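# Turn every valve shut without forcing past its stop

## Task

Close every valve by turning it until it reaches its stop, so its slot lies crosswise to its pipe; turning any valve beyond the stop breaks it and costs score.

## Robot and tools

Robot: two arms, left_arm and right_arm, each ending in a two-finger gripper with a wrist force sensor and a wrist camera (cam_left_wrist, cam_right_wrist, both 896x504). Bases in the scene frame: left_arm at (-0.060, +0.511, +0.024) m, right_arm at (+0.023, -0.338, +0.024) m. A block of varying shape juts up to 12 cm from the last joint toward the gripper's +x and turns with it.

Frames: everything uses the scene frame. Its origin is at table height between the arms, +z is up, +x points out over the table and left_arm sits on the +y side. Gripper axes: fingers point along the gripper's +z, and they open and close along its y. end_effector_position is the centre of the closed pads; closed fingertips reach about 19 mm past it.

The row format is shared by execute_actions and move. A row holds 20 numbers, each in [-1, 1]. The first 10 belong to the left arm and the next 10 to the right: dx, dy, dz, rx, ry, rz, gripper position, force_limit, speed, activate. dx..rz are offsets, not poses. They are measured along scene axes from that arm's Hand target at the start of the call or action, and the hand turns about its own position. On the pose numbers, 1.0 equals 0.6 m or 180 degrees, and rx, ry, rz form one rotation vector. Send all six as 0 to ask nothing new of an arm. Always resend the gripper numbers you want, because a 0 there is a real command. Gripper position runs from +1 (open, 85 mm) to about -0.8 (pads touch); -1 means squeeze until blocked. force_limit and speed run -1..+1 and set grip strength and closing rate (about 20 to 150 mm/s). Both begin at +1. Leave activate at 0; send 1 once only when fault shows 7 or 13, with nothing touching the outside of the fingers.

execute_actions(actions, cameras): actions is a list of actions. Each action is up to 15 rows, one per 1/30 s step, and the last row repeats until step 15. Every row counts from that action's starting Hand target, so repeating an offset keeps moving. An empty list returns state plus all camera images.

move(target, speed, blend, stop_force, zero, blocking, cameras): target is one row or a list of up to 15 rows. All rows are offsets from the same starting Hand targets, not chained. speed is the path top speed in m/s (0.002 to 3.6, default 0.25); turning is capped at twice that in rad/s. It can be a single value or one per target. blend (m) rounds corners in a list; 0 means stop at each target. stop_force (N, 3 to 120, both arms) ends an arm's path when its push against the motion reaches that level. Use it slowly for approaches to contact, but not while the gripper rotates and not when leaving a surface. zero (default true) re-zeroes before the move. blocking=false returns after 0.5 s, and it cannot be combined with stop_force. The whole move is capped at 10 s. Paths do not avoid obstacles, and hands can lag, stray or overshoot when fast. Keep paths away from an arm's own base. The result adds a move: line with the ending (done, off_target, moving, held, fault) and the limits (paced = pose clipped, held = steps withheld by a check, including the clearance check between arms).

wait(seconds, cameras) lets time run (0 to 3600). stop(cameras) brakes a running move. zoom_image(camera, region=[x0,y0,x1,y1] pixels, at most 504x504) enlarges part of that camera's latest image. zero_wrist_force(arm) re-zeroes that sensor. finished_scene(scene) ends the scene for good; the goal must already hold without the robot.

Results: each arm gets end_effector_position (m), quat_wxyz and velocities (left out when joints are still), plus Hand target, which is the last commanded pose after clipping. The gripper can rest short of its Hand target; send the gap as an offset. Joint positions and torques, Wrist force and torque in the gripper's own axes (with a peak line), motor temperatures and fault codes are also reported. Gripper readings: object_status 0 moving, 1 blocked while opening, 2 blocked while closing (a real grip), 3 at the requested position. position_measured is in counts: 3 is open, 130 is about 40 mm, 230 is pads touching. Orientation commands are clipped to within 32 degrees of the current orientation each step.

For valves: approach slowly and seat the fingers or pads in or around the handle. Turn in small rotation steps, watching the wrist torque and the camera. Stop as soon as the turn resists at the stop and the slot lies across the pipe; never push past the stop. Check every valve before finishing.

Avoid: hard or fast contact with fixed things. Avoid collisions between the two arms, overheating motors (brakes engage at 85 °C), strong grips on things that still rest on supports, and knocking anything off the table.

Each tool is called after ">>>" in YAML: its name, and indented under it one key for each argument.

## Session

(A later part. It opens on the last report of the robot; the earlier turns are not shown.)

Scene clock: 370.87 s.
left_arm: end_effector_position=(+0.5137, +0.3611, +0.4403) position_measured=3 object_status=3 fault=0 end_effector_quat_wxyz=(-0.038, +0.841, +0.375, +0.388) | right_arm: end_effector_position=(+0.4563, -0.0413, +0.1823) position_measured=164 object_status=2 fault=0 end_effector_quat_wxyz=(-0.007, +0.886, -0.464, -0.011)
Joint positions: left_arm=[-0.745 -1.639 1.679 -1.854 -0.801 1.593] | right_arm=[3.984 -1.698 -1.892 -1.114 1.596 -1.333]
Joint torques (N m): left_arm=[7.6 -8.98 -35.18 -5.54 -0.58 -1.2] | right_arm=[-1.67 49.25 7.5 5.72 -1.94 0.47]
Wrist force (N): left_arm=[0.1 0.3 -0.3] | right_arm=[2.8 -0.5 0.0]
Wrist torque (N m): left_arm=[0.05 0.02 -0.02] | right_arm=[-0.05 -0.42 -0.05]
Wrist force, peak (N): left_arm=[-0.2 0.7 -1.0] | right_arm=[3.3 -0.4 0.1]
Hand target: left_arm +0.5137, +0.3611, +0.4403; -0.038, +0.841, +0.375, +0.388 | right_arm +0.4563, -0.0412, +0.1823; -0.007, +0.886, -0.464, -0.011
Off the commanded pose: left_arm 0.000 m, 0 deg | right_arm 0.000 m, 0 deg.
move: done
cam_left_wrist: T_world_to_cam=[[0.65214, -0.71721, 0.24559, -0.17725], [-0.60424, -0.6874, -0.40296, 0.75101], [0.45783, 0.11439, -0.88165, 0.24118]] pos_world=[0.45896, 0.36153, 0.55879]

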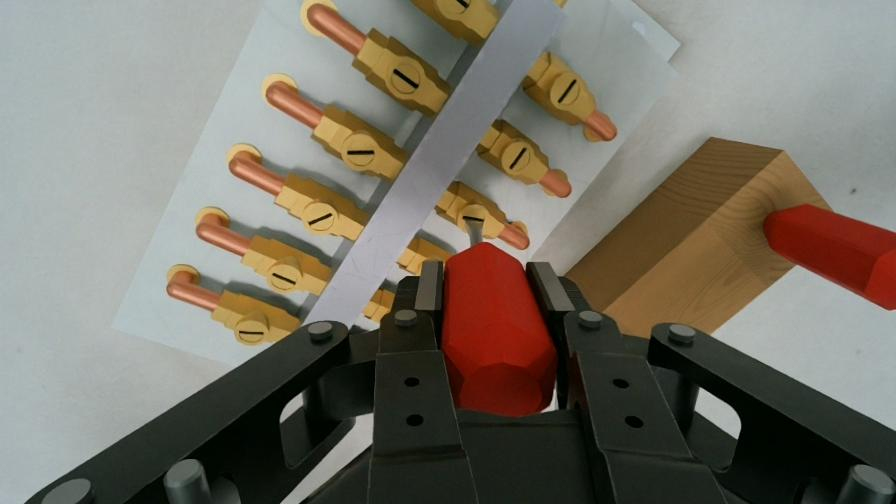

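>>> move:
  target: [0,0,0, 0,0,0, 1,1,1,0, 0.00135,-0.0019,0,0,0,0,-0.98,0.5,-1,0]
  cameras: ["cam_left_wrist"]
  speed: 0.02

>>> zoom_image:
  camera: "cam_left_wrist"
  region: [450, 190, 500, 240]

>>> move:
  target: [0,0,0, 0,0,0, 1,1,1,0, 0,0,-0.012,0,0,0.00,-0.98,0.5,-1,0]
  cameras: ["cam_left_wrist"]
  speed: 0.01
  stop_force: 10

>>> zoom_image:
  camera: "cam_left_wrist"
  region: [450, 190, 500, 240]

Scene clock: 372.23 s.
left_arm: end_effector_position=(+0.5137, +0.3611, +0.4403) position_measured=3 object_status=3 fault=0 end_effector_quat_wxyz=(-0.038, +0.841, +0.375, +0.388) | right_arm: end_effector_position=(+0.4571, -0.0424, +0.1823) position_measured=164 object_status=2 fault=0 end_effector_quat_wxyz=(-0.007, +0.886, -0.464, -0.011)
Joint positions: left_arm=[-0.745 -1.639 1.679 -1.854 -0.801 1.593] | right_arm=[3.982 -1.698 -1.892 -1.114 1.596 -1.336]
Joint torques (N m): left_arm=[7.57 -8.73 -34.74 -5.61 -0.59 -1.13] | right_arm=[-5.13 28.51 27.67 1.19 -0.72 2.11]
Wrist force (N): left_arm=[-0.1 0.4 -0.4] | right_arm=[2.7 -0.3 0.2]
Wrist torque (N m): left_arm=[0.07 0.04 -0.03] | right_arm=[0.00 -0.41 -0.05]
Wrist force, peak (N): left_arm=[-0.1 0.9 -0.9] | right_arm=[3.3 -0.3 -0.2]
Hand target: left_arm +0.5137, +0.3611, +0.4403; -0.038, +0.841, +0.375, +0.388 | right_arm +0.4571, -0.0424, +0.1823; -0.007, +0.886, -0.464, -0.011
Off the commanded pose: left_arm 0.000 m, 0 deg | right_arm 0.000 m, 0 deg.
move: done
cam_left_wrist: T_world_to_cam=[[0.65214, -0.71721, 0.24559, -0.17725], [-0.60424, -0.6874, -0.40296, 0.75101], [0.45783, 0.11439, -0.88165, 0.24118]] pos_world=[0.45896, 0.36153, 0.55879]

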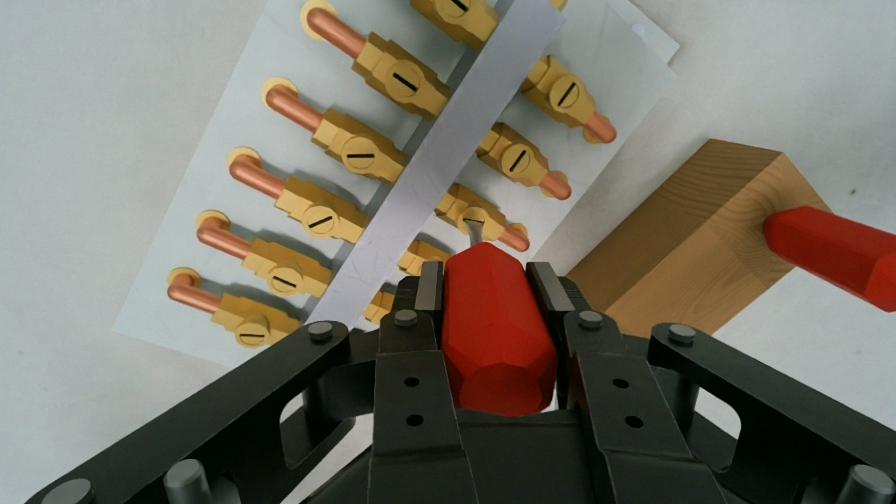

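Scaled by 10.080 from the camera's image (finer frame: 1280x720).

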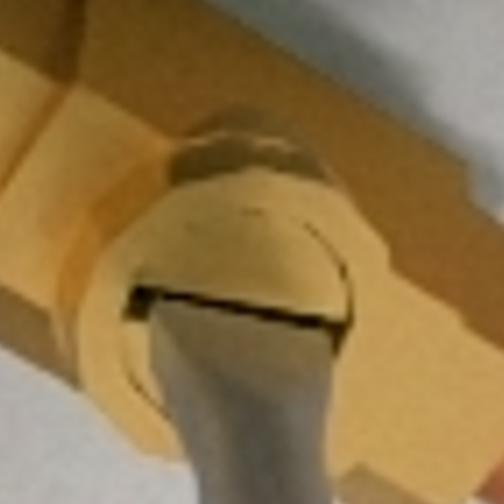

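Scene clock: 373.83 s.
left_arm: end_effector_position=(+0.5137, +0.3611, +0.4403) position_measured=3 object_status=3 fault=0 end_effector_quat_wxyz=(-0.038, +0.841, +0.375, +0.388) | right_arm: end_effector_position=(+0.4571, -0.0424, +0.1781) position_measured=164 object_status=2 fault=0 end_effector_quat_wxyz=(-0.007, +0.886, -0.464, -0.011)
Joint positions: left_arm=[-0.745 -1.639 1.679 -1.854 -0.801 1.593] | right_arm=[3.982 -1.703 -1.898 -1.102 1.596 -1.336]
Joint torques (N m): left_arm=[7.55 -8.9 -34.74 -5.55 -0.51 -1.21] | right_arm=[-3.73 47.85 34.52 -0.17 0.13 2.05]
Wrist force (N): left_arm=[0.2 0.1 -0.4] | right_arm=[2.2 -0.9 -5.3]
Wrist torque (N m): left_arm=[0.01 0.01 -0.03] | right_arm=[0.00 -0.49 0.07]
Wrist force, peak (N): left_arm=[0.0 0.3 -1.2] | right_arm=[3.0 3.8 -17.2]
Hand target: left_arm +0.5137, +0.3611, +0.4403; -0.038, +0.841, +0.375, +0.388 | right_arm +0.4571, -0.0424, +0.1781; -0.007, +0.886, -0.464, -0.011 (not the last commanded pose)
Off the commanded pose: left_arm 0.000 m, 0 deg | right_arm 0.003 m, 0 deg.
move: contact (right_arm)
cam_left_wrist: T_world_to_cam=[[0.65214, -0.71721, 0.24559, -0.17725], [-0.60424, -0.6874, -0.40296, 0.75101], [0.45783, 0.11439, -0.88165, 0.24118]] pos_world=[0.45896, 0.36153, 0.55879]

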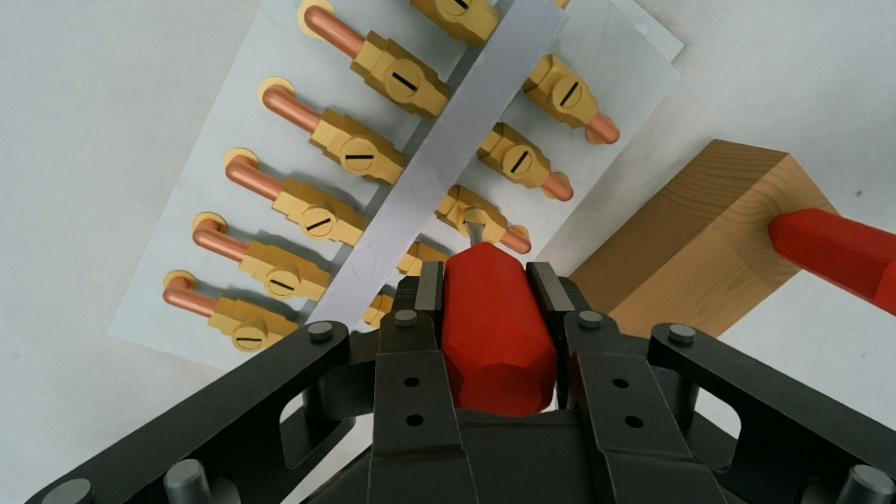

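Scaled by 10.080 from the camera's image (finer frame: 1280x720).

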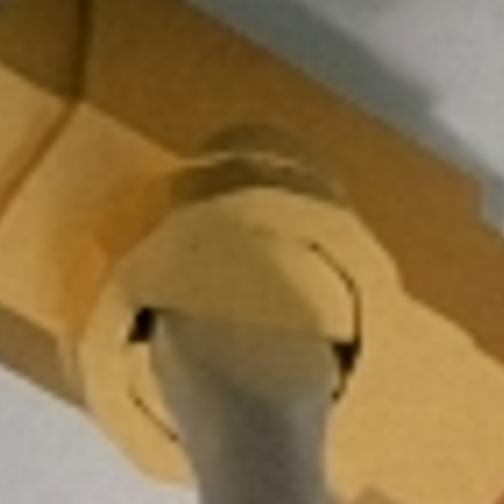

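>>> move:
  target: [0,0,0, 0,0,0, 1,1,1,0, 0,0,-0.012,0,0,0.00,-0.98,0.5,-1,0]
  cameras: []
  speed: 0.01
  stop_force: 9

>>> move:
  target:
    - [0,0,0, 0,0,0, 1,1,1,0, -0.0067,0.0094,0,0,0,0.0,-0.98,0.5,-1,0]
    - [0,0,0, 0,0,0, 1,1,1,0, -0.0058,0.0103,0,0,0,0.085,-0.98,0.5,-1,0]
    - [0,0,0, 0,0,0, 1,1,1,0, -0.005,0.0114,0,0,0,0.174,-0.98,0.5,-1,0]
    - [0,0,0, 0,0,0, 1,1,1,0, -0.0047,0.0127,0,0,0,0.263,-0.98,0.5,-1,0]
    - [0,0,0, 0,0,0, 1,1,1,0, -0.0047,0.014,0,0,0,0.352,-0.98,0.5,-1,0]
  cameras: ["cam_left_wrist"]
  speed: [0.02,0.15,0.15,0.15,0.15]
  blend: [0,0.01,0.01,0.01,0]

>>> zoom_image:
  camera: "cam_left_wrist"
  region: [450, 190, 500, 240]

Scene clock: 376.37 s.
left_arm: end_effector_position=(+0.5137, +0.3611, +0.4403) position_measured=3 object_status=3 fault=0 end_effector_quat_wxyz=(-0.038, +0.841, +0.375, +0.388) | right_arm: end_effector_position=(+0.4572, -0.0423, +0.1779) position_measured=164 object_status=2 fault=0 end_effector_quat_wxyz=(-0.008, +0.886, -0.464, -0.011)
Joint positions: left_arm=[-0.745 -1.639 1.679 -1.854 -0.801 1.593] | right_arm=[3.982 -1.703 -1.899 -1.101 1.596 -1.336]
Joint torques (N m): left_arm=[7.3 -8.92 -35.2 -5.62 -0.48 -1.23] | right_arm=[-3.09 43.38 33.62 0.21 0.36 2.04]
Wrist force (N): left_arm=[0.1 0.2 -0.7] | right_arm=[3.1 1.7 -10.1]
Wrist torque (N m): left_arm=[0.03 0.02 -0.03] | right_arm=[-0.35 -0.47 0.10]
Wrist force, peak (N): left_arm=[0.3 0.5 -1.0] | right_arm=[3.6 7.6 -23.7]
Hand target: left_arm +0.5137, +0.3611, +0.4403; -0.038, +0.841, +0.375, +0.388 | right_arm +0.4572, -0.0423, +0.1779; -0.008, +0.886, -0.464, -0.011 (not the last commanded pose)
Off the commanded pose: left_arm 0.000 m, 0 deg | right_arm 0.007 m, 0 deg.
move: contact (right_arm)

Scene clock: 380.97 s.
left_arm: end_effector_position=(+0.5137, +0.3611, +0.4403) position_measured=3 object_status=3 fault=0 end_effector_quat_wxyz=(-0.038, +0.841, +0.375, +0.388) | right_arm: end_effector_position=(+0.4544, -0.0339, +0.1779) position_measured=164 object_status=2 fault=0 end_effector_quat_wxyz=(-0.001, +0.997, +0.070, -0.014)
Joint positions: left_arm=[-0.745 -1.639 1.679 -1.854 -0.801 1.593] | right_arm=[4 -1.721 -1.87 -1.14 1.591 -2.424]
Joint torques (N m): left_arm=[7.3 -8.65 -34.88 -5.58 -0.53 -1.12] | right_arm=[8.78 9.14 23.86 0 0.85 -0.03]
Wrist force (N): left_arm=[0.2 0.7 -0.5] | right_arm=[5.6 -2.6 -13.9]
Wrist torque (N m): left_arm=[0.12 0.01 -0.03] | right_arm=[-0.20 -0.13 0.54]
Wrist force, peak (N): left_arm=[0.2 0.7 -0.9] | right_arm=[5.6 -2.6 -13.9]
Hand target: left_arm +0.5137, +0.3611, +0.4403; -0.038, +0.841, +0.375, +0.388 | right_arm +0.4544, -0.0339, +0.1779; -0.001, +0.997, +0.070, -0.014
Off the commanded pose: left_arm 0.000 m, 0 deg | right_arm 0.000 m, 0 deg.
move: done
cam_left_wrist: T_world_to_cam=[[0.65214, -0.71721, 0.24559, -0.17725], [-0.60424, -0.6874, -0.40296, 0.75101], [0.45783, 0.11439, -0.88165, 0.24118]] pos_world=[0.45896, 0.36153, 0.55879]

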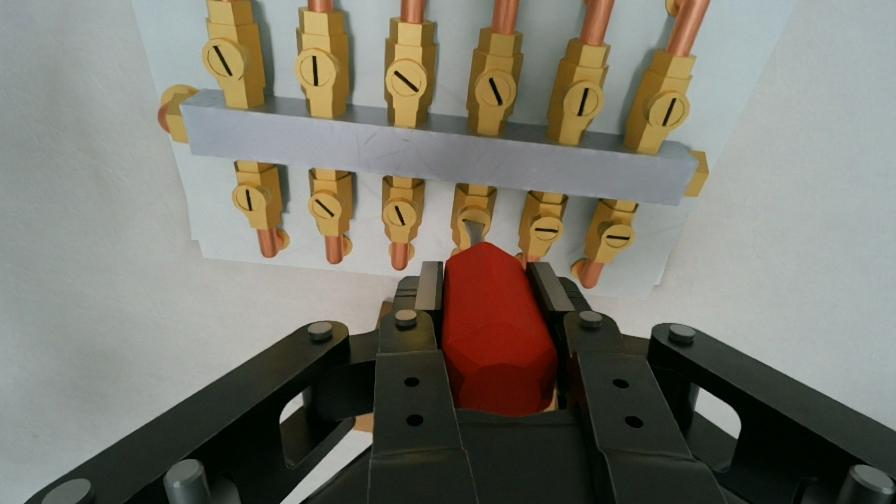

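Scaled by 10.080 from the camera's image (finer frame: 1280x720).

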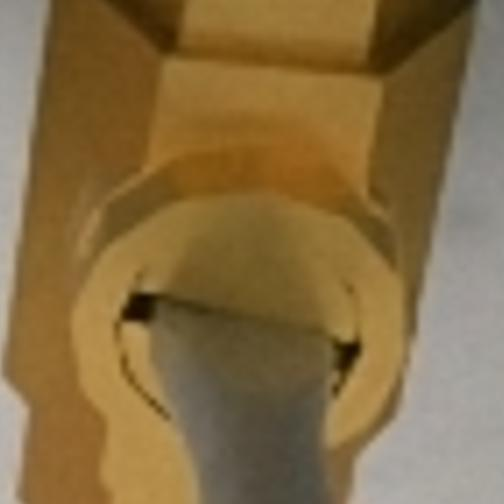

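>>> move:
  target: [0,0,0, 0,0,0, 1,1,1,0, -0.0001,0.0003,0.0,0,0,0.025,-0.98,0.5,-1,0]
  cameras: []
  speed: 0.1

>>> move:
  target: [0,0,0, 0,0,0, 1,1,1,0, -0.0001,0.0002,0,0,0,0.0139,-0.98,0.5,-1,0]
  cameras: []
  speed: 0.1

>>> move:
  target: [0,0,0, 0,0,0, 1,1,1,0, 0,0.0001,0,0,0,0.0083,-0.98,0.5,-1,0]
  cameras: ["cam_left_wrist"]
  speed: 0.1

>>> zoom_image:
  camera: "cam_left_wrist"
  region: [450, 190, 500, 240]

Scene clock: 382.97 s.
left_arm: end_effector_position=(+0.5137, +0.3611, +0.4403) position_measured=3 object_status=3 fault=0 end_effector_quat_wxyz=(-0.038, +0.841, +0.375, +0.388) | right_arm: end_effector_position=(+0.4543, -0.0337, +0.1779) position_measured=164 object_status=2 fault=0 end_effector_quat_wxyz=(+0.000, +0.994, +0.109, -0.014)
Joint positions: left_arm=[-0.745 -1.639 1.679 -1.854 -0.801 1.593] | right_arm=[4.001 -1.721 -1.869 -1.142 1.59 -2.501]
Joint torques (N m): left_arm=[7.37 -9.13 -34.61 -5.56 -0.5 -1.12] | right_arm=[16.69 7.32 26.93 -0.74 -0.18 0.94]
Wrist force (N): left_arm=[0.0 0.4 -0.5] | right_arm=[6.5 -2.6 -14.9]
Wrist torque (N m): left_arm=[0.07 0.02 -0.03] | right_arm=[-0.23 -0.16 0.55]
Wrist force, peak (N): left_arm=[0.3 0.7 -0.9] | right_arm=[6.7 -2.9 -15.1]
Hand target: left_arm +0.5137, +0.3611, +0.4403; -0.038, +0.841, +0.375, +0.388 | right_arm +0.4543, -0.0337, +0.1779; +0.000, +0.994, +0.110, -0.014
Off the commanded pose: left_arm 0.000 m, 0 deg | right_arm 0.000 m, 0 deg.
move: done

Scene clock: 383.60 s.
left_arm: end_effector_position=(+0.5137, +0.3611, +0.4403) position_measured=3 object_status=3 fault=0 end_effector_quat_wxyz=(-0.038, +0.841, +0.375, +0.388) | right_arm: end_effector_position=(+0.4543, -0.0336, +0.1779) position_measured=164 object_status=2 fault=0 end_effector_quat_wxyz=(+0.000, +0.991, +0.131, -0.014)
Joint positions: left_arm=[-0.745 -1.639 1.679 -1.854 -0.801 1.593] | right_arm=[4.001 -1.722 -1.868 -1.143 1.589 -2.544]
Joint torques (N m): left_arm=[7.52 -8.53 -35.06 -5.53 -0.54 -1.21] | right_arm=[10.96 7.79 25.24 -0.96 -0.37 0.94]
Wrist force (N): left_arm=[-0.1 0.3 -0.5] | right_arm=[6.2 -2.5 -15.2]
Wrist torque (N m): left_arm=[0.05 0.05 -0.02] | right_arm=[-0.28 -0.13 0.55]
Wrist force, peak (N): left_arm=[-0.1 0.8 -0.8] | right_arm=[6.4 -2.6 -15.4]
Hand target: left_arm +0.5137, +0.3611, +0.4403; -0.038, +0.841, +0.375, +0.388 | right_arm +0.4543, -0.0336, +0.1779; +0.000, +0.991, +0.131, -0.014
Off the commanded pose: left_arm 0.000 m, 0 deg | right_arm 0.000 m, 0 deg.
move: done

Scene clock: 384.10 s.
left_arm: end_effector_position=(+0.5137, +0.3611, +0.4403) position_measured=3 object_status=3 fault=0 end_effector_quat_wxyz=(-0.038, +0.841, +0.375, +0.388) | right_arm: end_effector_position=(+0.4543, -0.0335, +0.1779) position_measured=164 object_status=2 fault=0 end_effector_quat_wxyz=(+0.000, +0.989, +0.144, -0.014)
Joint positions: left_arm=[-0.745 -1.639 1.679 -1.854 -0.801 1.593] | right_arm=[4.002 -1.722 -1.868 -1.144 1.588 -2.57]
Joint torques (N m): left_arm=[7.07 -8.78 -35.12 -5.52 -0.49 -1.19] | right_arm=[16.02 6.61 25.93 -1.31 -1.28 1.84]
Wrist force (N): left_arm=[-0.2 0.4 -0.6] | right_arm=[6.4 -2.2 -15.7]
Wrist torque (N m): left_arm=[0.05 0.07 -0.03] | right_arm=[-0.26 -0.16 0.56]
Wrist force, peak (N): left_arm=[0.0 0.4 -0.8] | right_arm=[6.1 -2.3 -16.0]
Hand target: left_arm +0.5137, +0.3611, +0.4403; -0.038, +0.841, +0.375, +0.388 | right_arm +0.4543, -0.0335, +0.1779; +0.000, +0.989, +0.144, -0.014
Off the commanded pose: left_arm 0.000 m, 0 deg | right_arm 0.000 m, 0 deg.
move: done
cam_left_wrist: T_world_to_cam=[[0.65214, -0.71721, 0.24559, -0.17725], [-0.60424, -0.6874, -0.40296, 0.75101], [0.45783, 0.11439, -0.88165, 0.24118]] pos_world=[0.45896, 0.36153, 0.55879]

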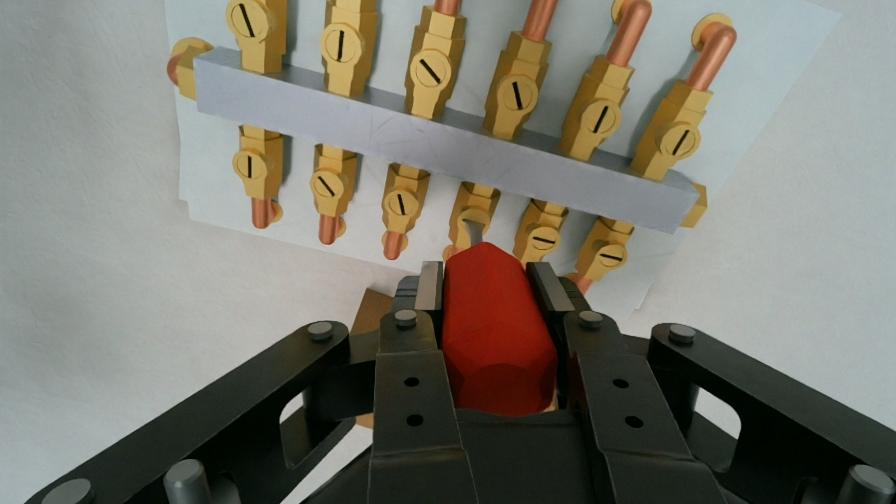

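Scaled by 10.080 from the camera's image (finer frame: 1280x720).

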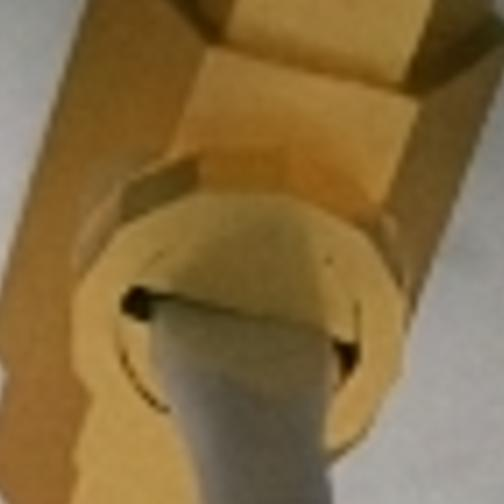

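>>> move:
  target: [0,0,0, 0,0,0, 1,1,1,0, 0,0.0001,0.0002,0,0,0.0083,-0.98,0.5,-1,0]
  cameras: []
  speed: 0.1

>>> move:
  target: [0,0,0, 0,0,0, 1,1,1,0, 0,0.0001,0,0,0,0.0083,-0.98,0.5,-1,0]
  cameras: ["cam_left_wrist"]
  speed: 0.1

>>> zoom_image:
  camera: "cam_left_wrist"
  region: [450, 190, 500, 240]

Scene clock: 385.37 s.
left_arm: end_effector_position=(+0.5137, +0.3611, +0.4403) position_measured=3 object_status=3 fault=0 end_effector_quat_wxyz=(-0.038, +0.841, +0.375, +0.388) | right_arm: end_effector_position=(+0.4542, -0.0335, +0.1780) position_measured=164 object_status=2 fault=0 end_effector_quat_wxyz=(+0.001, +0.988, +0.157, -0.014)
Joint positions: left_arm=[-0.745 -1.639 1.679 -1.854 -0.801 1.593] | right_arm=[4.002 -1.722 -1.867 -1.145 1.588 -2.596]
Joint torques (N m): left_arm=[7.09 -8.53 -35.45 -5.64 -0.57 -1.17] | right_arm=[13.28 7.82 28.37 -1.16 -1.63 1.82]
Wrist force (N): left_arm=[0.3 0.6 -0.4] | right_arm=[6.5 -2.5 -12.3]
Wrist torque (N m): left_arm=[0.10 -0.01 -0.03] | right_arm=[-0.22 -0.03 0.70]
Wrist force, peak (N): left_arm=[0.1 0.7 -0.9] | right_arm=[6.1 -2.3 -16.0]
Hand target: left_arm +0.5137, +0.3611, +0.4403; -0.038, +0.841, +0.375, +0.388 | right_arm +0.4543, -0.0335, +0.1780; +0.000, +0.988, +0.157, -0.014
Off the commanded pose: left_arm 0.000 m, 0 deg | right_arm 0.000 m, 0 deg.
move: done

Scene clock: 385.87 s.
left_arm: end_effector_position=(+0.5137, +0.3611, +0.4403) position_measured=3 object_status=3 fault=0 end_effector_quat_wxyz=(-0.038, +0.841, +0.375, +0.388) | right_arm: end_effector_position=(+0.4543, -0.0334, +0.1780) position_measured=164 object_status=2 fault=0 end_effector_quat_wxyz=(+0.001, +0.985, +0.170, -0.014)
Joint positions: left_arm=[-0.745 -1.639 1.679 -1.854 -0.801 1.593] | right_arm=[4.002 -1.722 -1.867 -1.145 1.587 -2.622]
Joint torques (N m): left_arm=[7.66 -8.52 -35.06 -5.68 -0.53 -1.14] | right_arm=[15.99 8.29 27.59 -1.07 -0.62 1.25]
Wrist force (N): left_arm=[0.1 0.4 -0.2] | right_arm=[6.4 -2.0 -12.7]
Wrist torque (N m): left_arm=[0.07 0.02 -0.03] | right_arm=[-0.20 -0.04 1.24]
Wrist force, peak (N): left_arm=[0.0 0.9 -0.5] | right_arm=[6.7 -2.2 -12.9]
Hand target: left_arm +0.5137, +0.3611, +0.4403; -0.038, +0.841, +0.375, +0.388 | right_arm +0.4543, -0.0334, +0.1780; +0.001, +0.985, +0.170, -0.014
Off the commanded pose: left_arm 0.000 m, 0 deg | right_arm 0.000 m, 0 deg.
move: done
cam_left_wrist: T_world_to_cam=[[0.65214, -0.71721, 0.24559, -0.17725], [-0.60424, -0.6874, -0.40296, 0.75101], [0.45783, 0.11439, -0.88165, 0.24118]] pos_world=[0.45896, 0.36153, 0.55879]

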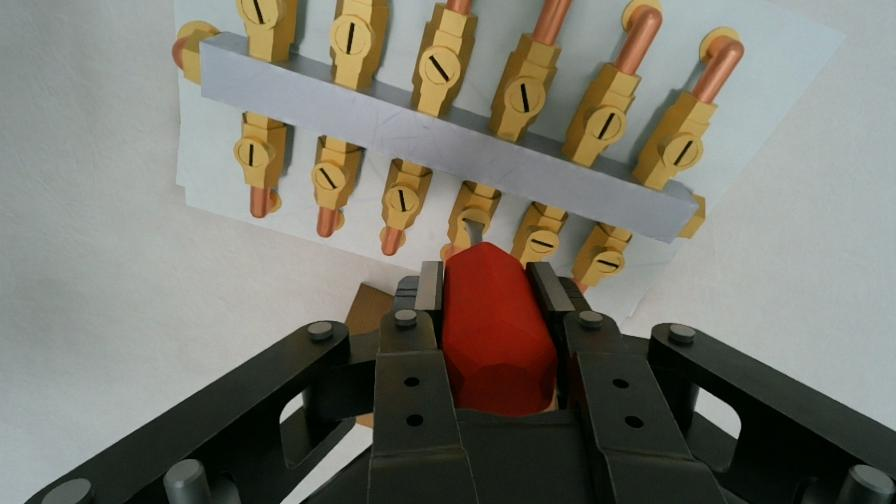

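Scaled by 10.080 from the camera's image (finer frame: 1280x720).

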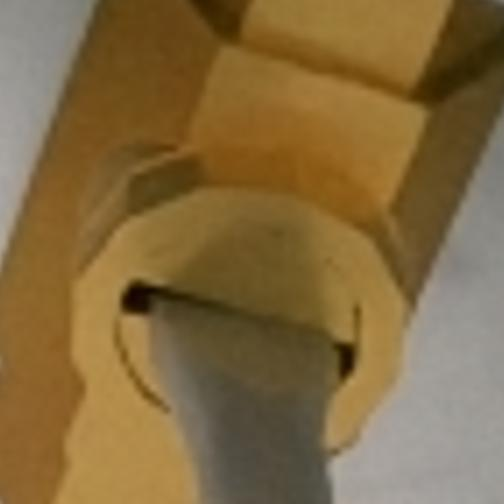

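>>> move:
  target:
    - [0,0,0, 0,0,0, 1,1,1,0, 0,0,0,0,0,-0.025,-0.98,0.5,-1,0]
    - [0,0,0, 0,0,0, 1,1,1,0, 0,0,0.02,0,0,-0.025,-0.98,0.5,-1,0]
    - [0,0,0, 0,0,0, 1,1,1,0, 0.004,0.047,0.02,0,0,-0.3844,-0.98,0.5,-1,0]
    - [0,0,0, 0,0,0, 1,1,1,0, -0.0045,0.058,0.007,0,0,-0.3844,-0.98,0.5,-1,0]
  cameras: ["cam_left_wrist"]
  speed: [0.12,0.12,0.15,0.02]

>>> zoom_image:
  camera: "cam_left_wrist"
  region: [450, 190, 500, 240]

Scene clock: 393.87 s.
left_arm: end_effector_position=(+0.5137, +0.3611, +0.4403) position_measured=3 object_status=3 fault=0 end_effector_quat_wxyz=(-0.038, +0.841, +0.375, +0.388) | right_arm: end_effector_position=(+0.4515, +0.0015, +0.1821) position_measured=164 object_status=2 fault=0 end_effector_quat_wxyz=(-0.007, +0.908, -0.420, -0.012)
Joint positions: left_arm=[-0.745 -1.639 1.679 -1.854 -0.801 1.593] | right_arm=[4.044 -1.748 -1.834 -1.123 1.597 -1.372]
Joint torques (N m): left_arm=[7.31 -8.85 -35.33 -5.53 -0.55 -1.13] | right_arm=[-4.65 25.44 21.22 1.75 -1.83 -0.77]
Wrist force (N): left_arm=[0.2 0.5 -0.6] | right_arm=[2.7 -0.8 0.2]
Wrist torque (N m): left_arm=[0.07 0.00 -0.03] | right_arm=[-0.10 -0.42 -0.04]
Wrist force, peak (N): left_arm=[0.4 0.8 -0.8] | right_arm=[4.5 -0.7 -17.4]
Hand target: left_arm +0.5137, +0.3611, +0.4403; -0.038, +0.841, +0.375, +0.388 | right_arm +0.4516, +0.0014, +0.1822; -0.007, +0.908, -0.420, -0.012
Off the commanded pose: left_arm 0.000 m, 0 deg | right_arm 0.000 m, 0 deg.
move: done
cam_left_wrist: T_world_to_cam=[[0.65214, -0.71721, 0.24559, -0.17725], [-0.60424, -0.6874, -0.40296, 0.75101], [0.45783, 0.11439, -0.88165, 0.24118]] pos_world=[0.45896, 0.36153, 0.55879]

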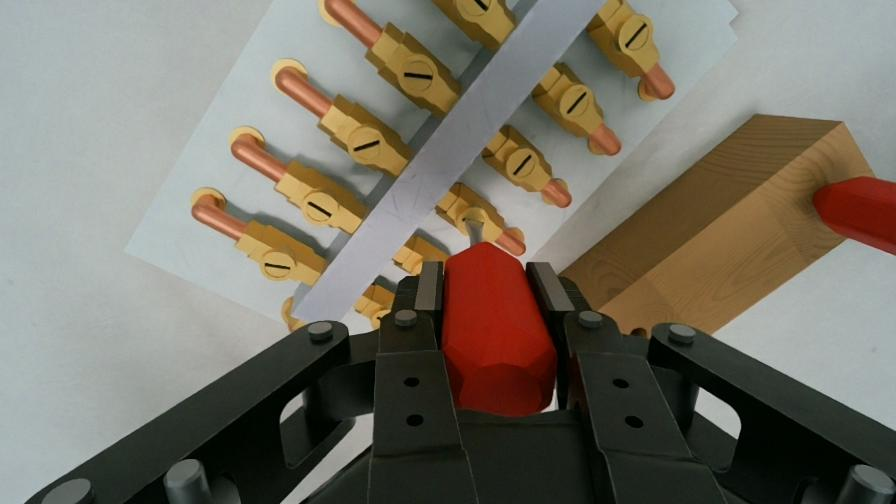

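Scaled by 10.080 from the camera's image (finer frame: 1280x720).

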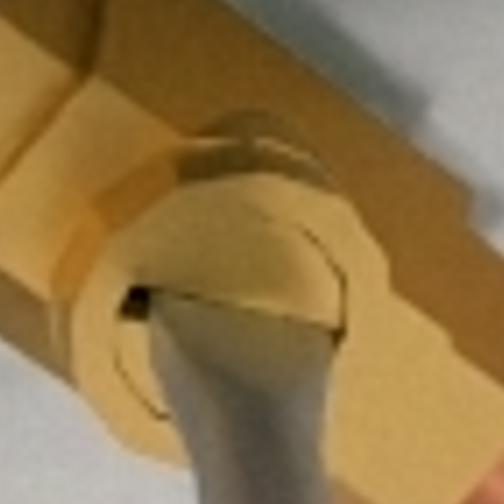

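>>> move:
  target: [0,0,0, 0,0,0, 1,1,1,0, 0,0,-0.012,0,0,0.00,-0.98,0.5,-1,0]
  cameras: []
  speed: 0.01
  stop_force: 10

>>> move:
  target: [0,0,0, 0,0,0, 1,1,1,0, 0,0,-0.012,0,0,0.00,-0.98,0.5,-1,0]
  cameras: ["cam_left_wrist"]
  speed: 0.01
  stop_force: 9

>>> zoom_image:
  camera: "cam_left_wrist"
  region: [450, 190, 500, 240]

Scene clock: 396.17 s.
left_arm: end_effector_position=(+0.5137, +0.3611, +0.4403) position_measured=3 object_status=3 fault=0 end_effector_quat_wxyz=(-0.038, +0.841, +0.375, +0.388) | right_arm: end_effector_position=(+0.4516, +0.0014, +0.1792) position_measured=164 object_status=2 fault=0 end_effector_quat_wxyz=(-0.007, +0.908, -0.420, -0.012)
Joint positions: left_arm=[-0.745 -1.639 1.679 -1.854 -0.801 1.593] | right_arm=[4.044 -1.751 -1.838 -1.115 1.597 -1.372]
Joint torques (N m): left_arm=[7.18 -8.24 -35.27 -5.53 -0.48 -1.22] | right_arm=[-10.74 49.36 33.91 -0.19 -1.84 -1.98]
Wrist force (N): left_arm=[0.2 0.8 -0.7] | right_arm=[2.0 -0.4 -7.8]
Wrist torque (N m): left_arm=[0.12 0.01 -0.03] | right_arm=[-0.17 -0.44 0.04]
Wrist force, peak (N): left_arm=[0.4 0.5 -1.1] | right_arm=[2.6 4.1 -19.3]
Hand target: left_arm +0.5137, +0.3611, +0.4403; -0.038, +0.841, +0.375, +0.388 | right_arm +0.4516, +0.0014, +0.1792; -0.007, +0.908, -0.420, -0.012 (not the last commanded pose)
Off the commanded pose: left_arm 0.000 m, 0 deg | right_arm 0.004 m, 0 deg.
move: contact (right_arm)

Scene clock: 397.37 s.
left_arm: end_effector_position=(+0.5137, +0.3611, +0.4403) position_measured=3 object_status=3 fault=0 end_effector_quat_wxyz=(-0.038, +0.841, +0.375, +0.388) | right_arm: end_effector_position=(+0.4516, +0.0015, +0.1790) position_measured=164 object_status=2 fault=0 end_effector_quat_wxyz=(-0.008, +0.908, -0.420, -0.012)
Joint positions: left_arm=[-0.745 -1.639 1.679 -1.854 -0.801 1.593] | right_arm=[4.044 -1.751 -1.839 -1.113 1.597 -1.372]
Joint torques (N m): left_arm=[7.53 -8.86 -35.05 -5.62 -0.49 -1.25] | right_arm=[-11.3 44.42 32.59 0.19 -1.75 -1.97]
Wrist force (N): left_arm=[-0.2 0.4 -0.6] | right_arm=[3.0 2.5 -14.0]
Wrist torque (N m): left_arm=[0.07 0.06 -0.02] | right_arm=[-0.49 -0.43 0.07]
Wrist force, peak (N): left_arm=[0.3 0.8 -0.7] | right_arm=[3.6 8.5 -27.4]
Hand target: left_arm +0.5137, +0.3611, +0.4403; -0.038, +0.841, +0.375, +0.388 | right_arm +0.4516, +0.0015, +0.1790; -0.008, +0.908, -0.420, -0.012 (not the last commanded pose)
Off the commanded pose: left_arm 0.000 m, 0 deg | right_arm 0.007 m, 0 deg.
move: contact (right_arm)
cam_left_wrist: T_world_to_cam=[[0.65214, -0.71721, 0.24559, -0.17725], [-0.60424, -0.6874, -0.40296, 0.75101], [0.45783, 0.11439, -0.88165, 0.24118]] pos_world=[0.45896, 0.36153, 0.55879]

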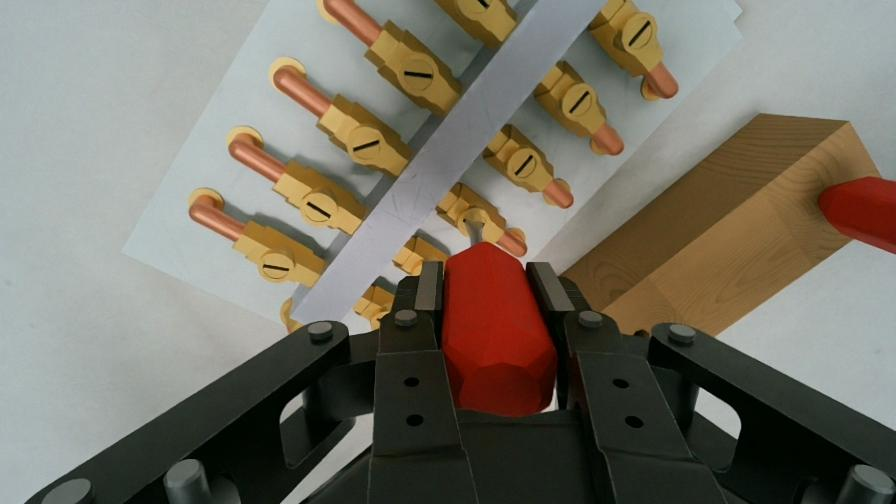

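Scaled by 10.080 from the camera's image (finer frame: 1280x720).

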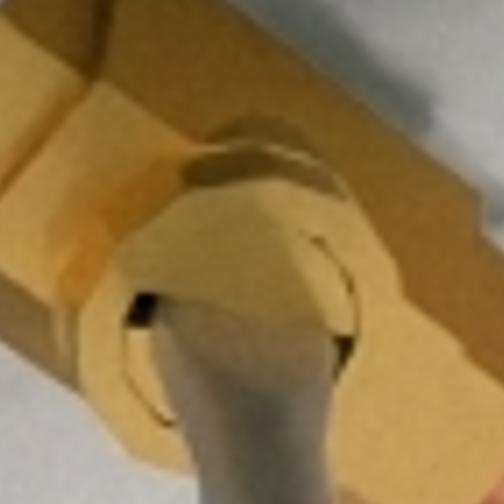

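>>> move:
  target:
    - [0,0,0, 0,0,0, 1,1,1,0, 0,0,0,0,0,-0.022,-0.98,0.5,-1,0]
    - [0,0,0, 0,0,0, 1,1,1,0, 0,0,0,0,0,0.022,-0.98,0.5,-1,0]
    - [0,0,0, 0,0,0, 1,1,1,0, 0,0,0,0,0,0.0,-0.98,0.5,-1,0]
  cameras: ["cam_left_wrist"]
  speed: 0.06

>>> zoom_image:
  camera: "cam_left_wrist"
  region: [450, 190, 500, 240]

Scene clock: 401.00 s.
left_arm: end_effector_position=(+0.5137, +0.3611, +0.4403) position_measured=3 object_status=3 fault=0 end_effector_quat_wxyz=(-0.038, +0.841, +0.375, +0.388) | right_arm: end_effector_position=(+0.4516, +0.0015, +0.1790) position_measured=164 object_status=2 fault=0 end_effector_quat_wxyz=(-0.008, +0.908, -0.420, -0.012) end_effector_velocity=(+0.000, +0.000, +0.000) end_effector_angular_velocity=(+0.002, +0.000, +0.005)
Joint positions: left_arm=[-0.745 -1.639 1.679 -1.854 -0.801 1.593] | right_arm=[4.044 -1.751 -1.839 -1.113 1.597 -1.372]
Joint velocities: left_arm=[within noise] | right_arm=[0 0.001 0 0 0.001 -0.005]
Joint torques (N m): left_arm=[7.8 -8.62 -34.77 -5.61 -0.54 -1.24] | right_arm=[15.48 55.33 10.05 4.96 -1.86 -1.98]
Wrist force (N): left_arm=[-0.1 0.7 -0.3] | right_arm=[1.4 -1.6 0.0]
Wrist torque (N m): left_arm=[0.12 0.04 -0.03] | right_arm=[-0.08 -0.47 -0.04]
Wrist force, peak (N): left_arm=[0.2 0.6 -1.0] | right_arm=[3.2 2.7 -14.2]
Hand target: left_arm +0.5137, +0.3611, +0.4403; -0.038, +0.841, +0.375, +0.388 | right_arm +0.4516, +0.0015, +0.1790; -0.008, +0.908, -0.420, -0.012
Off the commanded pose: left_arm 0.000 m, 0 deg | right_arm 0.000 m, 0 deg.
move: done
cam_left_wrist: T_world_to_cam=[[0.65214, -0.71721, 0.24559, -0.17725], [-0.60424, -0.6874, -0.40296, 0.75101], [0.45783, 0.11439, -0.88165, 0.24118]] pos_world=[0.45896, 0.36153, 0.55879]

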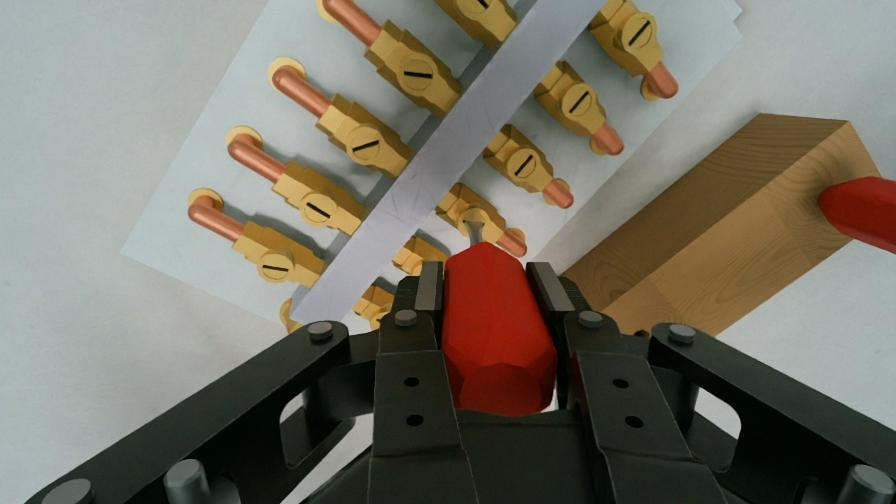

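Scaled by 10.080 from the camera's image (finer frame: 1280x720).

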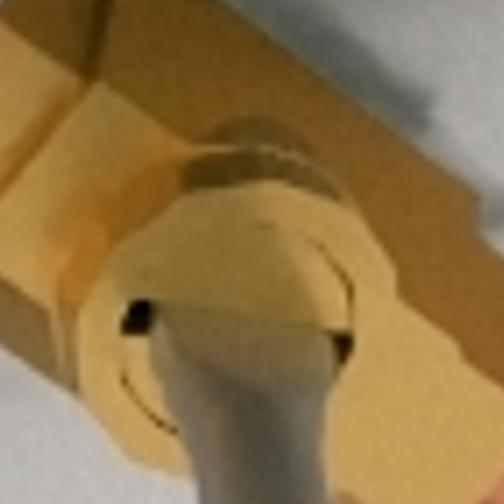

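>>> move:
  target: [0,0,0, 0,0,0, 1,1,1,0, 0,0,-0.012,0,0,0.00,-0.98,0.5,-1,0]
  cameras: []
  speed: 0.01
  stop_force: 9

>>> move:
  target:
    - [0,0,0, 0,0,0, 1,1,1,0, 0.0009,0.001,0,0,0,0.0872,-0.98,0.5,-1,0]
    - [0,0,0, 0,0,0, 1,1,1,0, 0.0015,0.0022,0,0,0,0.176,-0.98,0.5,-1,0]
    - [0,0,0, 0,0,0, 1,1,1,0, 0.0017,0.0035,0,0,0,0.265,-0.98,0.5,-1,0]
    - [0,0,0, 0,0,0, 1,1,1,0, 0.0015,0.0051,0,0,0,0.3678,-0.98,0.5,-1,0]
  cameras: ["cam_left_wrist"]
  speed: 0.15
  blend: [0.01,0.01,0.01,0]

>>> zoom_image:
  camera: "cam_left_wrist"
  region: [450, 190, 500, 240]

Scene clock: 403.60 s.
left_arm: end_effector_position=(+0.5137, +0.3611, +0.4403) position_measured=3 object_status=3 fault=0 end_effector_quat_wxyz=(-0.038, +0.841, +0.375, +0.388) | right_arm: end_effector_position=(+0.4517, +0.0015, +0.1783) position_measured=164 object_status=2 fault=0 end_effector_quat_wxyz=(-0.008, +0.908, -0.420, -0.011)
Joint positions: left_arm=[-0.745 -1.639 1.679 -1.854 -0.801 1.593] | right_arm=[4.044 -1.751 -1.84 -1.111 1.597 -1.372]
Joint torques (N m): left_arm=[7.32 -8.62 -34.75 -5.49 -0.44 -1.13] | right_arm=[15.3 50.25 35.22 -0.02 -0.98 0.05]
Wrist force (N): left_arm=[-0.1 0.6 -0.6] | right_arm=[2.6 -1.1 -5.5]
Wrist torque (N m): left_arm=[0.10 0.05 -0.03] | right_arm=[-0.17 -0.49 0.04]
Wrist force, peak (N): left_arm=[-0.2 0.5 -1.0] | right_arm=[3.0 4.5 -20.6]
Hand target: left_arm +0.5137, +0.3611, +0.4403; -0.038, +0.841, +0.375, +0.388 | right_arm +0.4517, +0.0015, +0.1783; -0.008, +0.908, -0.420, -0.011 (not the last commanded pose)
Off the commanded pose: left_arm 0.000 m, 0 deg | right_arm 0.006 m, 0 deg.
move: contact (right_arm)

Scene clock: 407.90 s.
left_arm: end_effector_position=(+0.5137, +0.3611, +0.4403) position_measured=3 object_status=3 fault=0 end_effector_quat_wxyz=(-0.038, +0.841, +0.375, +0.388) | right_arm: end_effector_position=(+0.4526, +0.0046, +0.1783) position_measured=164 object_status=2 fault=0 end_effector_quat_wxyz=(+0.000, +0.989, +0.144, -0.014)
Joint positions: left_arm=[-0.745 -1.639 1.679 -1.854 -0.801 1.593] | right_arm=[4.049 -1.77 -1.809 -1.153 1.59 -2.522]
Joint torques (N m): left_arm=[7.75 -8.42 -35.39 -5.56 -0.51 -1.13] | right_arm=[9.06 11.52 26.48 0.76 0.79 0.01]
Wrist force (N): left_arm=[-0.3 0.7 -0.4] | right_arm=[4.4 -1.4 -12.6]
Wrist torque (N m): left_arm=[0.11 0.08 -0.03] | right_arm=[-0.36 -0.29 0.43]
Wrist force, peak (N): left_arm=[0.0 0.8 -0.9] | right_arm=[4.5 -1.4 -12.9]
Hand target: left_arm +0.5137, +0.3611, +0.4403; -0.038, +0.841, +0.375, +0.388 | right_arm +0.4526, +0.0046, +0.1783; +0.000, +0.989, +0.144, -0.014
Off the commanded pose: left_arm 0.000 m, 0 deg | right_arm 0.000 m, 0 deg.
move: done
cam_left_wrist: T_world_to_cam=[[0.65214, -0.71721, 0.24559, -0.17725], [-0.60424, -0.6874, -0.40296, 0.75101], [0.45783, 0.11439, -0.88165, 0.24118]] pos_world=[0.45896, 0.36153, 0.55879]

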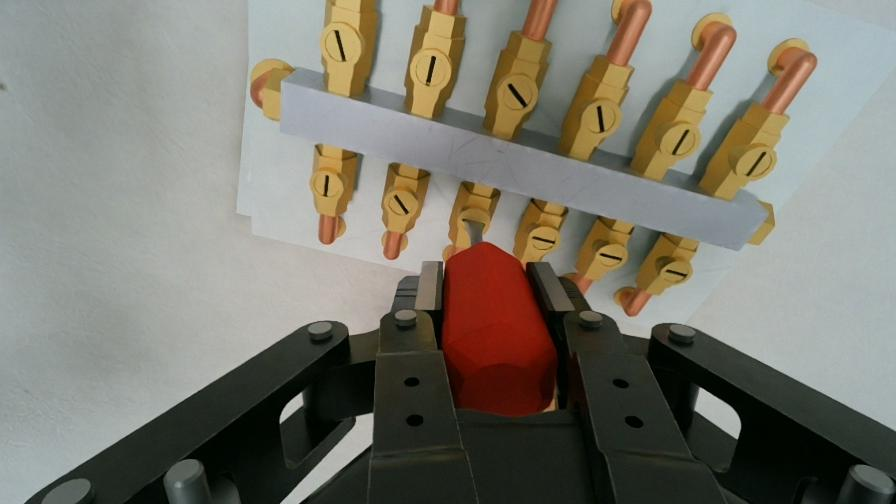

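Scaled by 10.080 from the camera's image (finer frame: 1280x720).

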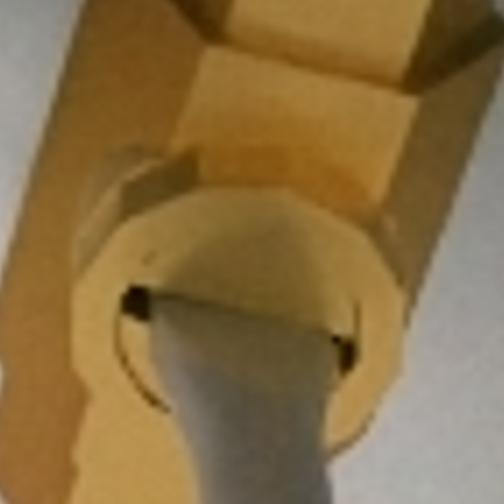

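Now small steps to the stop.

>>> move:
  target: [0,0,0, 0,0,0, 1,1,1,0, 0,0.0001,0.0003,0,0,0.0083,-0.98,0.5,-1,0]
  cameras: []
  speed: 0.1

>>> move:
  target: [0,0,0, 0,0,0, 1,1,1,0, 0,0.0001,0,0,0,0.0083,-0.98,0.5,-1,0]
  cameras: ["cam_left_wrist"]
  speed: 0.1

>>> zoom_image:
  camera: "cam_left_wrist"
  region: [450, 190, 500, 240]

Scene clock: 408.90 s.
left_arm: end_effector_position=(+0.5137, +0.3611, +0.4403) position_measured=3 object_status=3 fault=0 end_effector_quat_wxyz=(-0.038, +0.841, +0.375, +0.388) | right_arm: end_effector_position=(+0.4526, +0.0046, +0.1785) position_measured=164 object_status=2 fault=0 end_effector_quat_wxyz=(+0.000, +0.988, +0.157, -0.014)
Joint positions: left_arm=[-0.745 -1.639 1.679 -1.854 -0.801 1.593] | right_arm=[4.05 -1.77 -1.808 -1.154 1.59 -2.548]
Joint torques (N m): left_arm=[6.92 -8.71 -34.89 -5.58 -0.53 -1.2] | right_arm=[17.61 11.81 33.29 -0.57 -2.01 1.43]
Wrist force (N): left_arm=[0.2 0.6 -0.6] | right_arm=[5.4 -2.1 -7.5]
Wrist torque (N m): left_arm=[0.09 -0.01 -0.03] | right_arm=[-0.34 -0.15 0.96]
Wrist force, peak (N): left_arm=[-0.1 0.8 -1.1] | right_arm=[4.7 -1.4 -12.9]
Hand target: left_arm +0.5137, +0.3611, +0.4403; -0.038, +0.841, +0.375, +0.388 | right_arm +0.4526, +0.0046, +0.1785; +0.000, +0.987, +0.157, -0.014
Off the commanded pose: left_arm 0.000 m, 0 deg | right_arm 0.000 m, 0 deg.
move: done

Scene clock: 409.40 s.
left_arm: end_effector_position=(+0.5137, +0.3611, +0.4403) position_measured=3 object_status=3 fault=0 end_effector_quat_wxyz=(-0.038, +0.841, +0.375, +0.388) | right_arm: end_effector_position=(+0.4526, +0.0047, +0.1785) position_measured=164 object_status=2 fault=0 end_effector_quat_wxyz=(+0.000, +0.985, +0.170, -0.014)
Joint positions: left_arm=[-0.745 -1.639 1.679 -1.854 -0.801 1.593] | right_arm=[4.05 -1.77 -1.808 -1.155 1.589 -2.574]
Joint torques (N m): left_arm=[7.69 -8.49 -34.91 -5.55 -0.55 -1.14] | right_arm=[16.31 12.77 31.89 -0.17 -0.59 1.05]
Wrist force (N): left_arm=[0.1 0.5 -0.5] | right_arm=[5.1 -1.9 -7.4]
Wrist torque (N m): left_arm=[0.09 0.03 -0.03] | right_arm=[-0.37 -0.17 1.59]
Wrist force, peak (N): left_arm=[0.2 0.8 -0.6] | right_arm=[5.7 -2.0 -7.2]
Hand target: left_arm +0.5137, +0.3611, +0.4403; -0.038, +0.841, +0.375, +0.388 | right_arm +0.4526, +0.0047, +0.1785; +0.000, +0.985, +0.170, -0.014
Off the commanded pose: left_arm 0.000 m, 0 deg | right_arm 0.000 m, 0 deg.
move: done
cam_left_wrist: T_world_to_cam=[[0.65214, -0.71721, 0.24559, -0.17725], [-0.60424, -0.6874, -0.40296, 0.75101], [0.45783, 0.11439, -0.88165, 0.24118]] pos_world=[0.45896, 0.36153, 0.55879]

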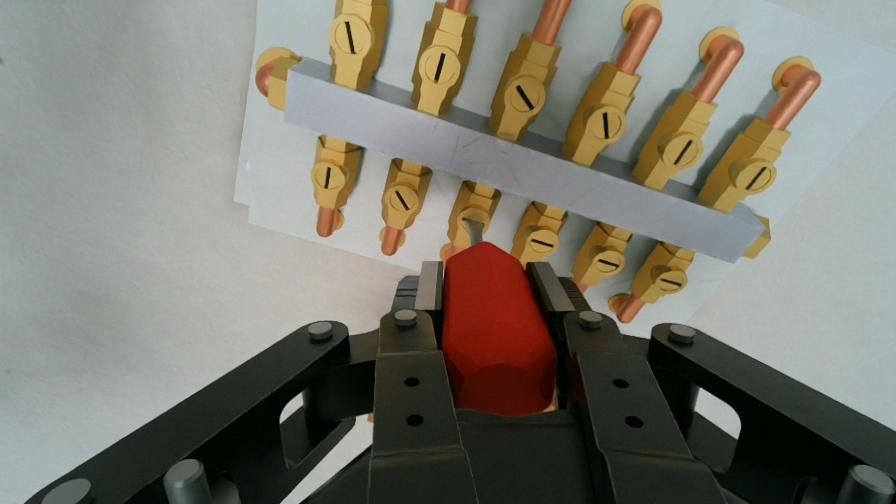

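Scaled by 10.080 from the camera's image (finer frame: 1280x720).

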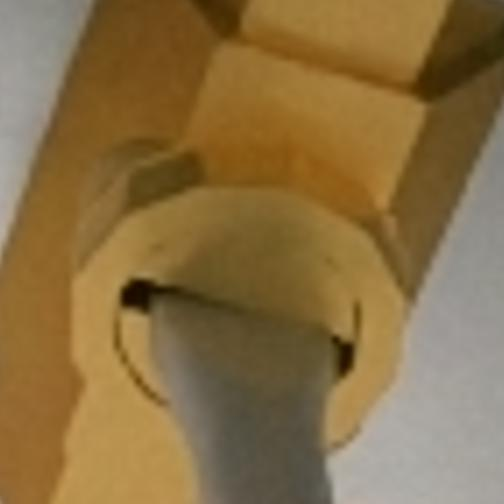

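>>> move:
  target:
    - [0,0,0, 0,0,0, 1,1,1,0, 0,0,0,0,0,-0.025,-0.98,0.5,-1,0]
    - [0,0,0, 0,0,0, 1,1,1,0, 0,0,0.02,0,0,-0.025,-0.98,0.5,-1,0]
    - [0,0,0, 0,0,0, 1,1,1,0, 0.005,0.0487,0.02,0,0,-0.2589,-0.98,0.5,-1,0]
    - [0,0,0, 0,0,0, 1,1,1,0, -0.0035,0.0597,0.0067,0,0,-0.2589,-0.98,0.5,-1,0]
  cameras: ["cam_left_wrist"]
  speed: [0.12,0.12,0.15,0.02]

>>> zoom_image:
  camera: "cam_left_wrist"
  region: [450, 190, 500, 240]

Scene clock: 414.93 s.
left_arm: end_effector_position=(+0.5137, +0.3611, +0.4403) position_measured=3 object_status=3 fault=0 end_effector_quat_wxyz=(-0.038, +0.841, +0.375, +0.388) | right_arm: end_effector_position=(+0.4504, +0.0406, +0.1823) position_measured=164 object_status=2 fault=0 end_effector_quat_wxyz=(-0.005, +0.972, -0.234, -0.013)
Joint positions: left_arm=[-0.745 -1.639 1.679 -1.854 -0.801 1.593] | right_arm=[4.088 -1.806 -1.758 -1.148 1.599 -1.722]
Joint torques (N m): left_arm=[7.26 -8.29 -35.35 -5.49 -0.44 -1.2] | right_arm=[-3.95 28.1 19.15 1.7 -1.92 -0.57]
Wrist force (N): left_arm=[0.1 0.4 -0.6] | right_arm=[2.7 -1.1 -0.7]
Wrist torque (N m): left_arm=[0.07 0.03 -0.03] | right_arm=[-0.16 -0.40 -0.04]
Wrist force, peak (N): left_arm=[0.2 0.6 -1.1] | right_arm=[8.2 -5.5 10.4]
Hand target: left_arm +0.5137, +0.3611, +0.4403; -0.038, +0.841, +0.375, +0.388 | right_arm +0.4505, +0.0405, +0.1825; -0.005, +0.972, -0.234, -0.013
Off the commanded pose: left_arm 0.000 m, 0 deg | right_arm 0.000 m, 0 deg.
move: done
cam_left_wrist: T_world_to_cam=[[0.65214, -0.71721, 0.24559, -0.17725], [-0.60424, -0.6874, -0.40296, 0.75101], [0.45783, 0.11439, -0.88165, 0.24118]] pos_world=[0.45896, 0.36153, 0.55879]

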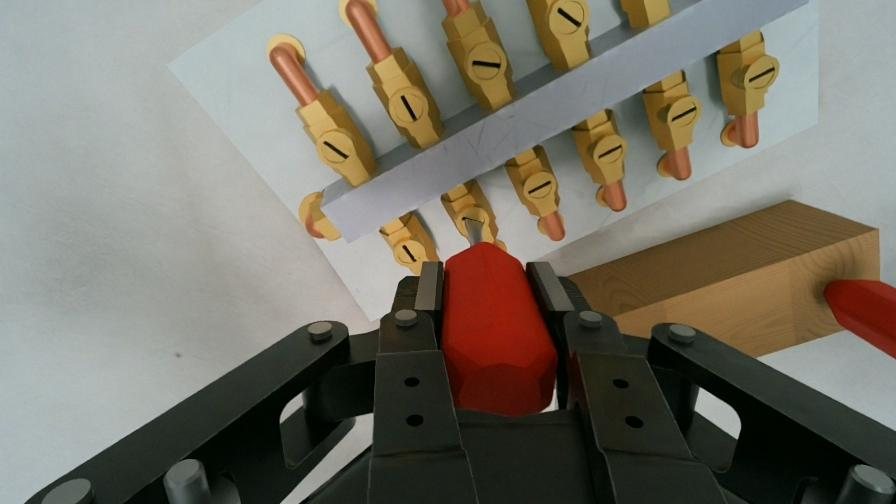

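Scaled by 10.080 from the camera's image (finer frame: 1280x720).

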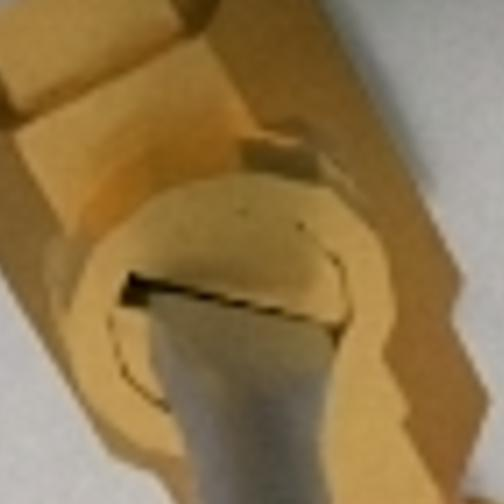

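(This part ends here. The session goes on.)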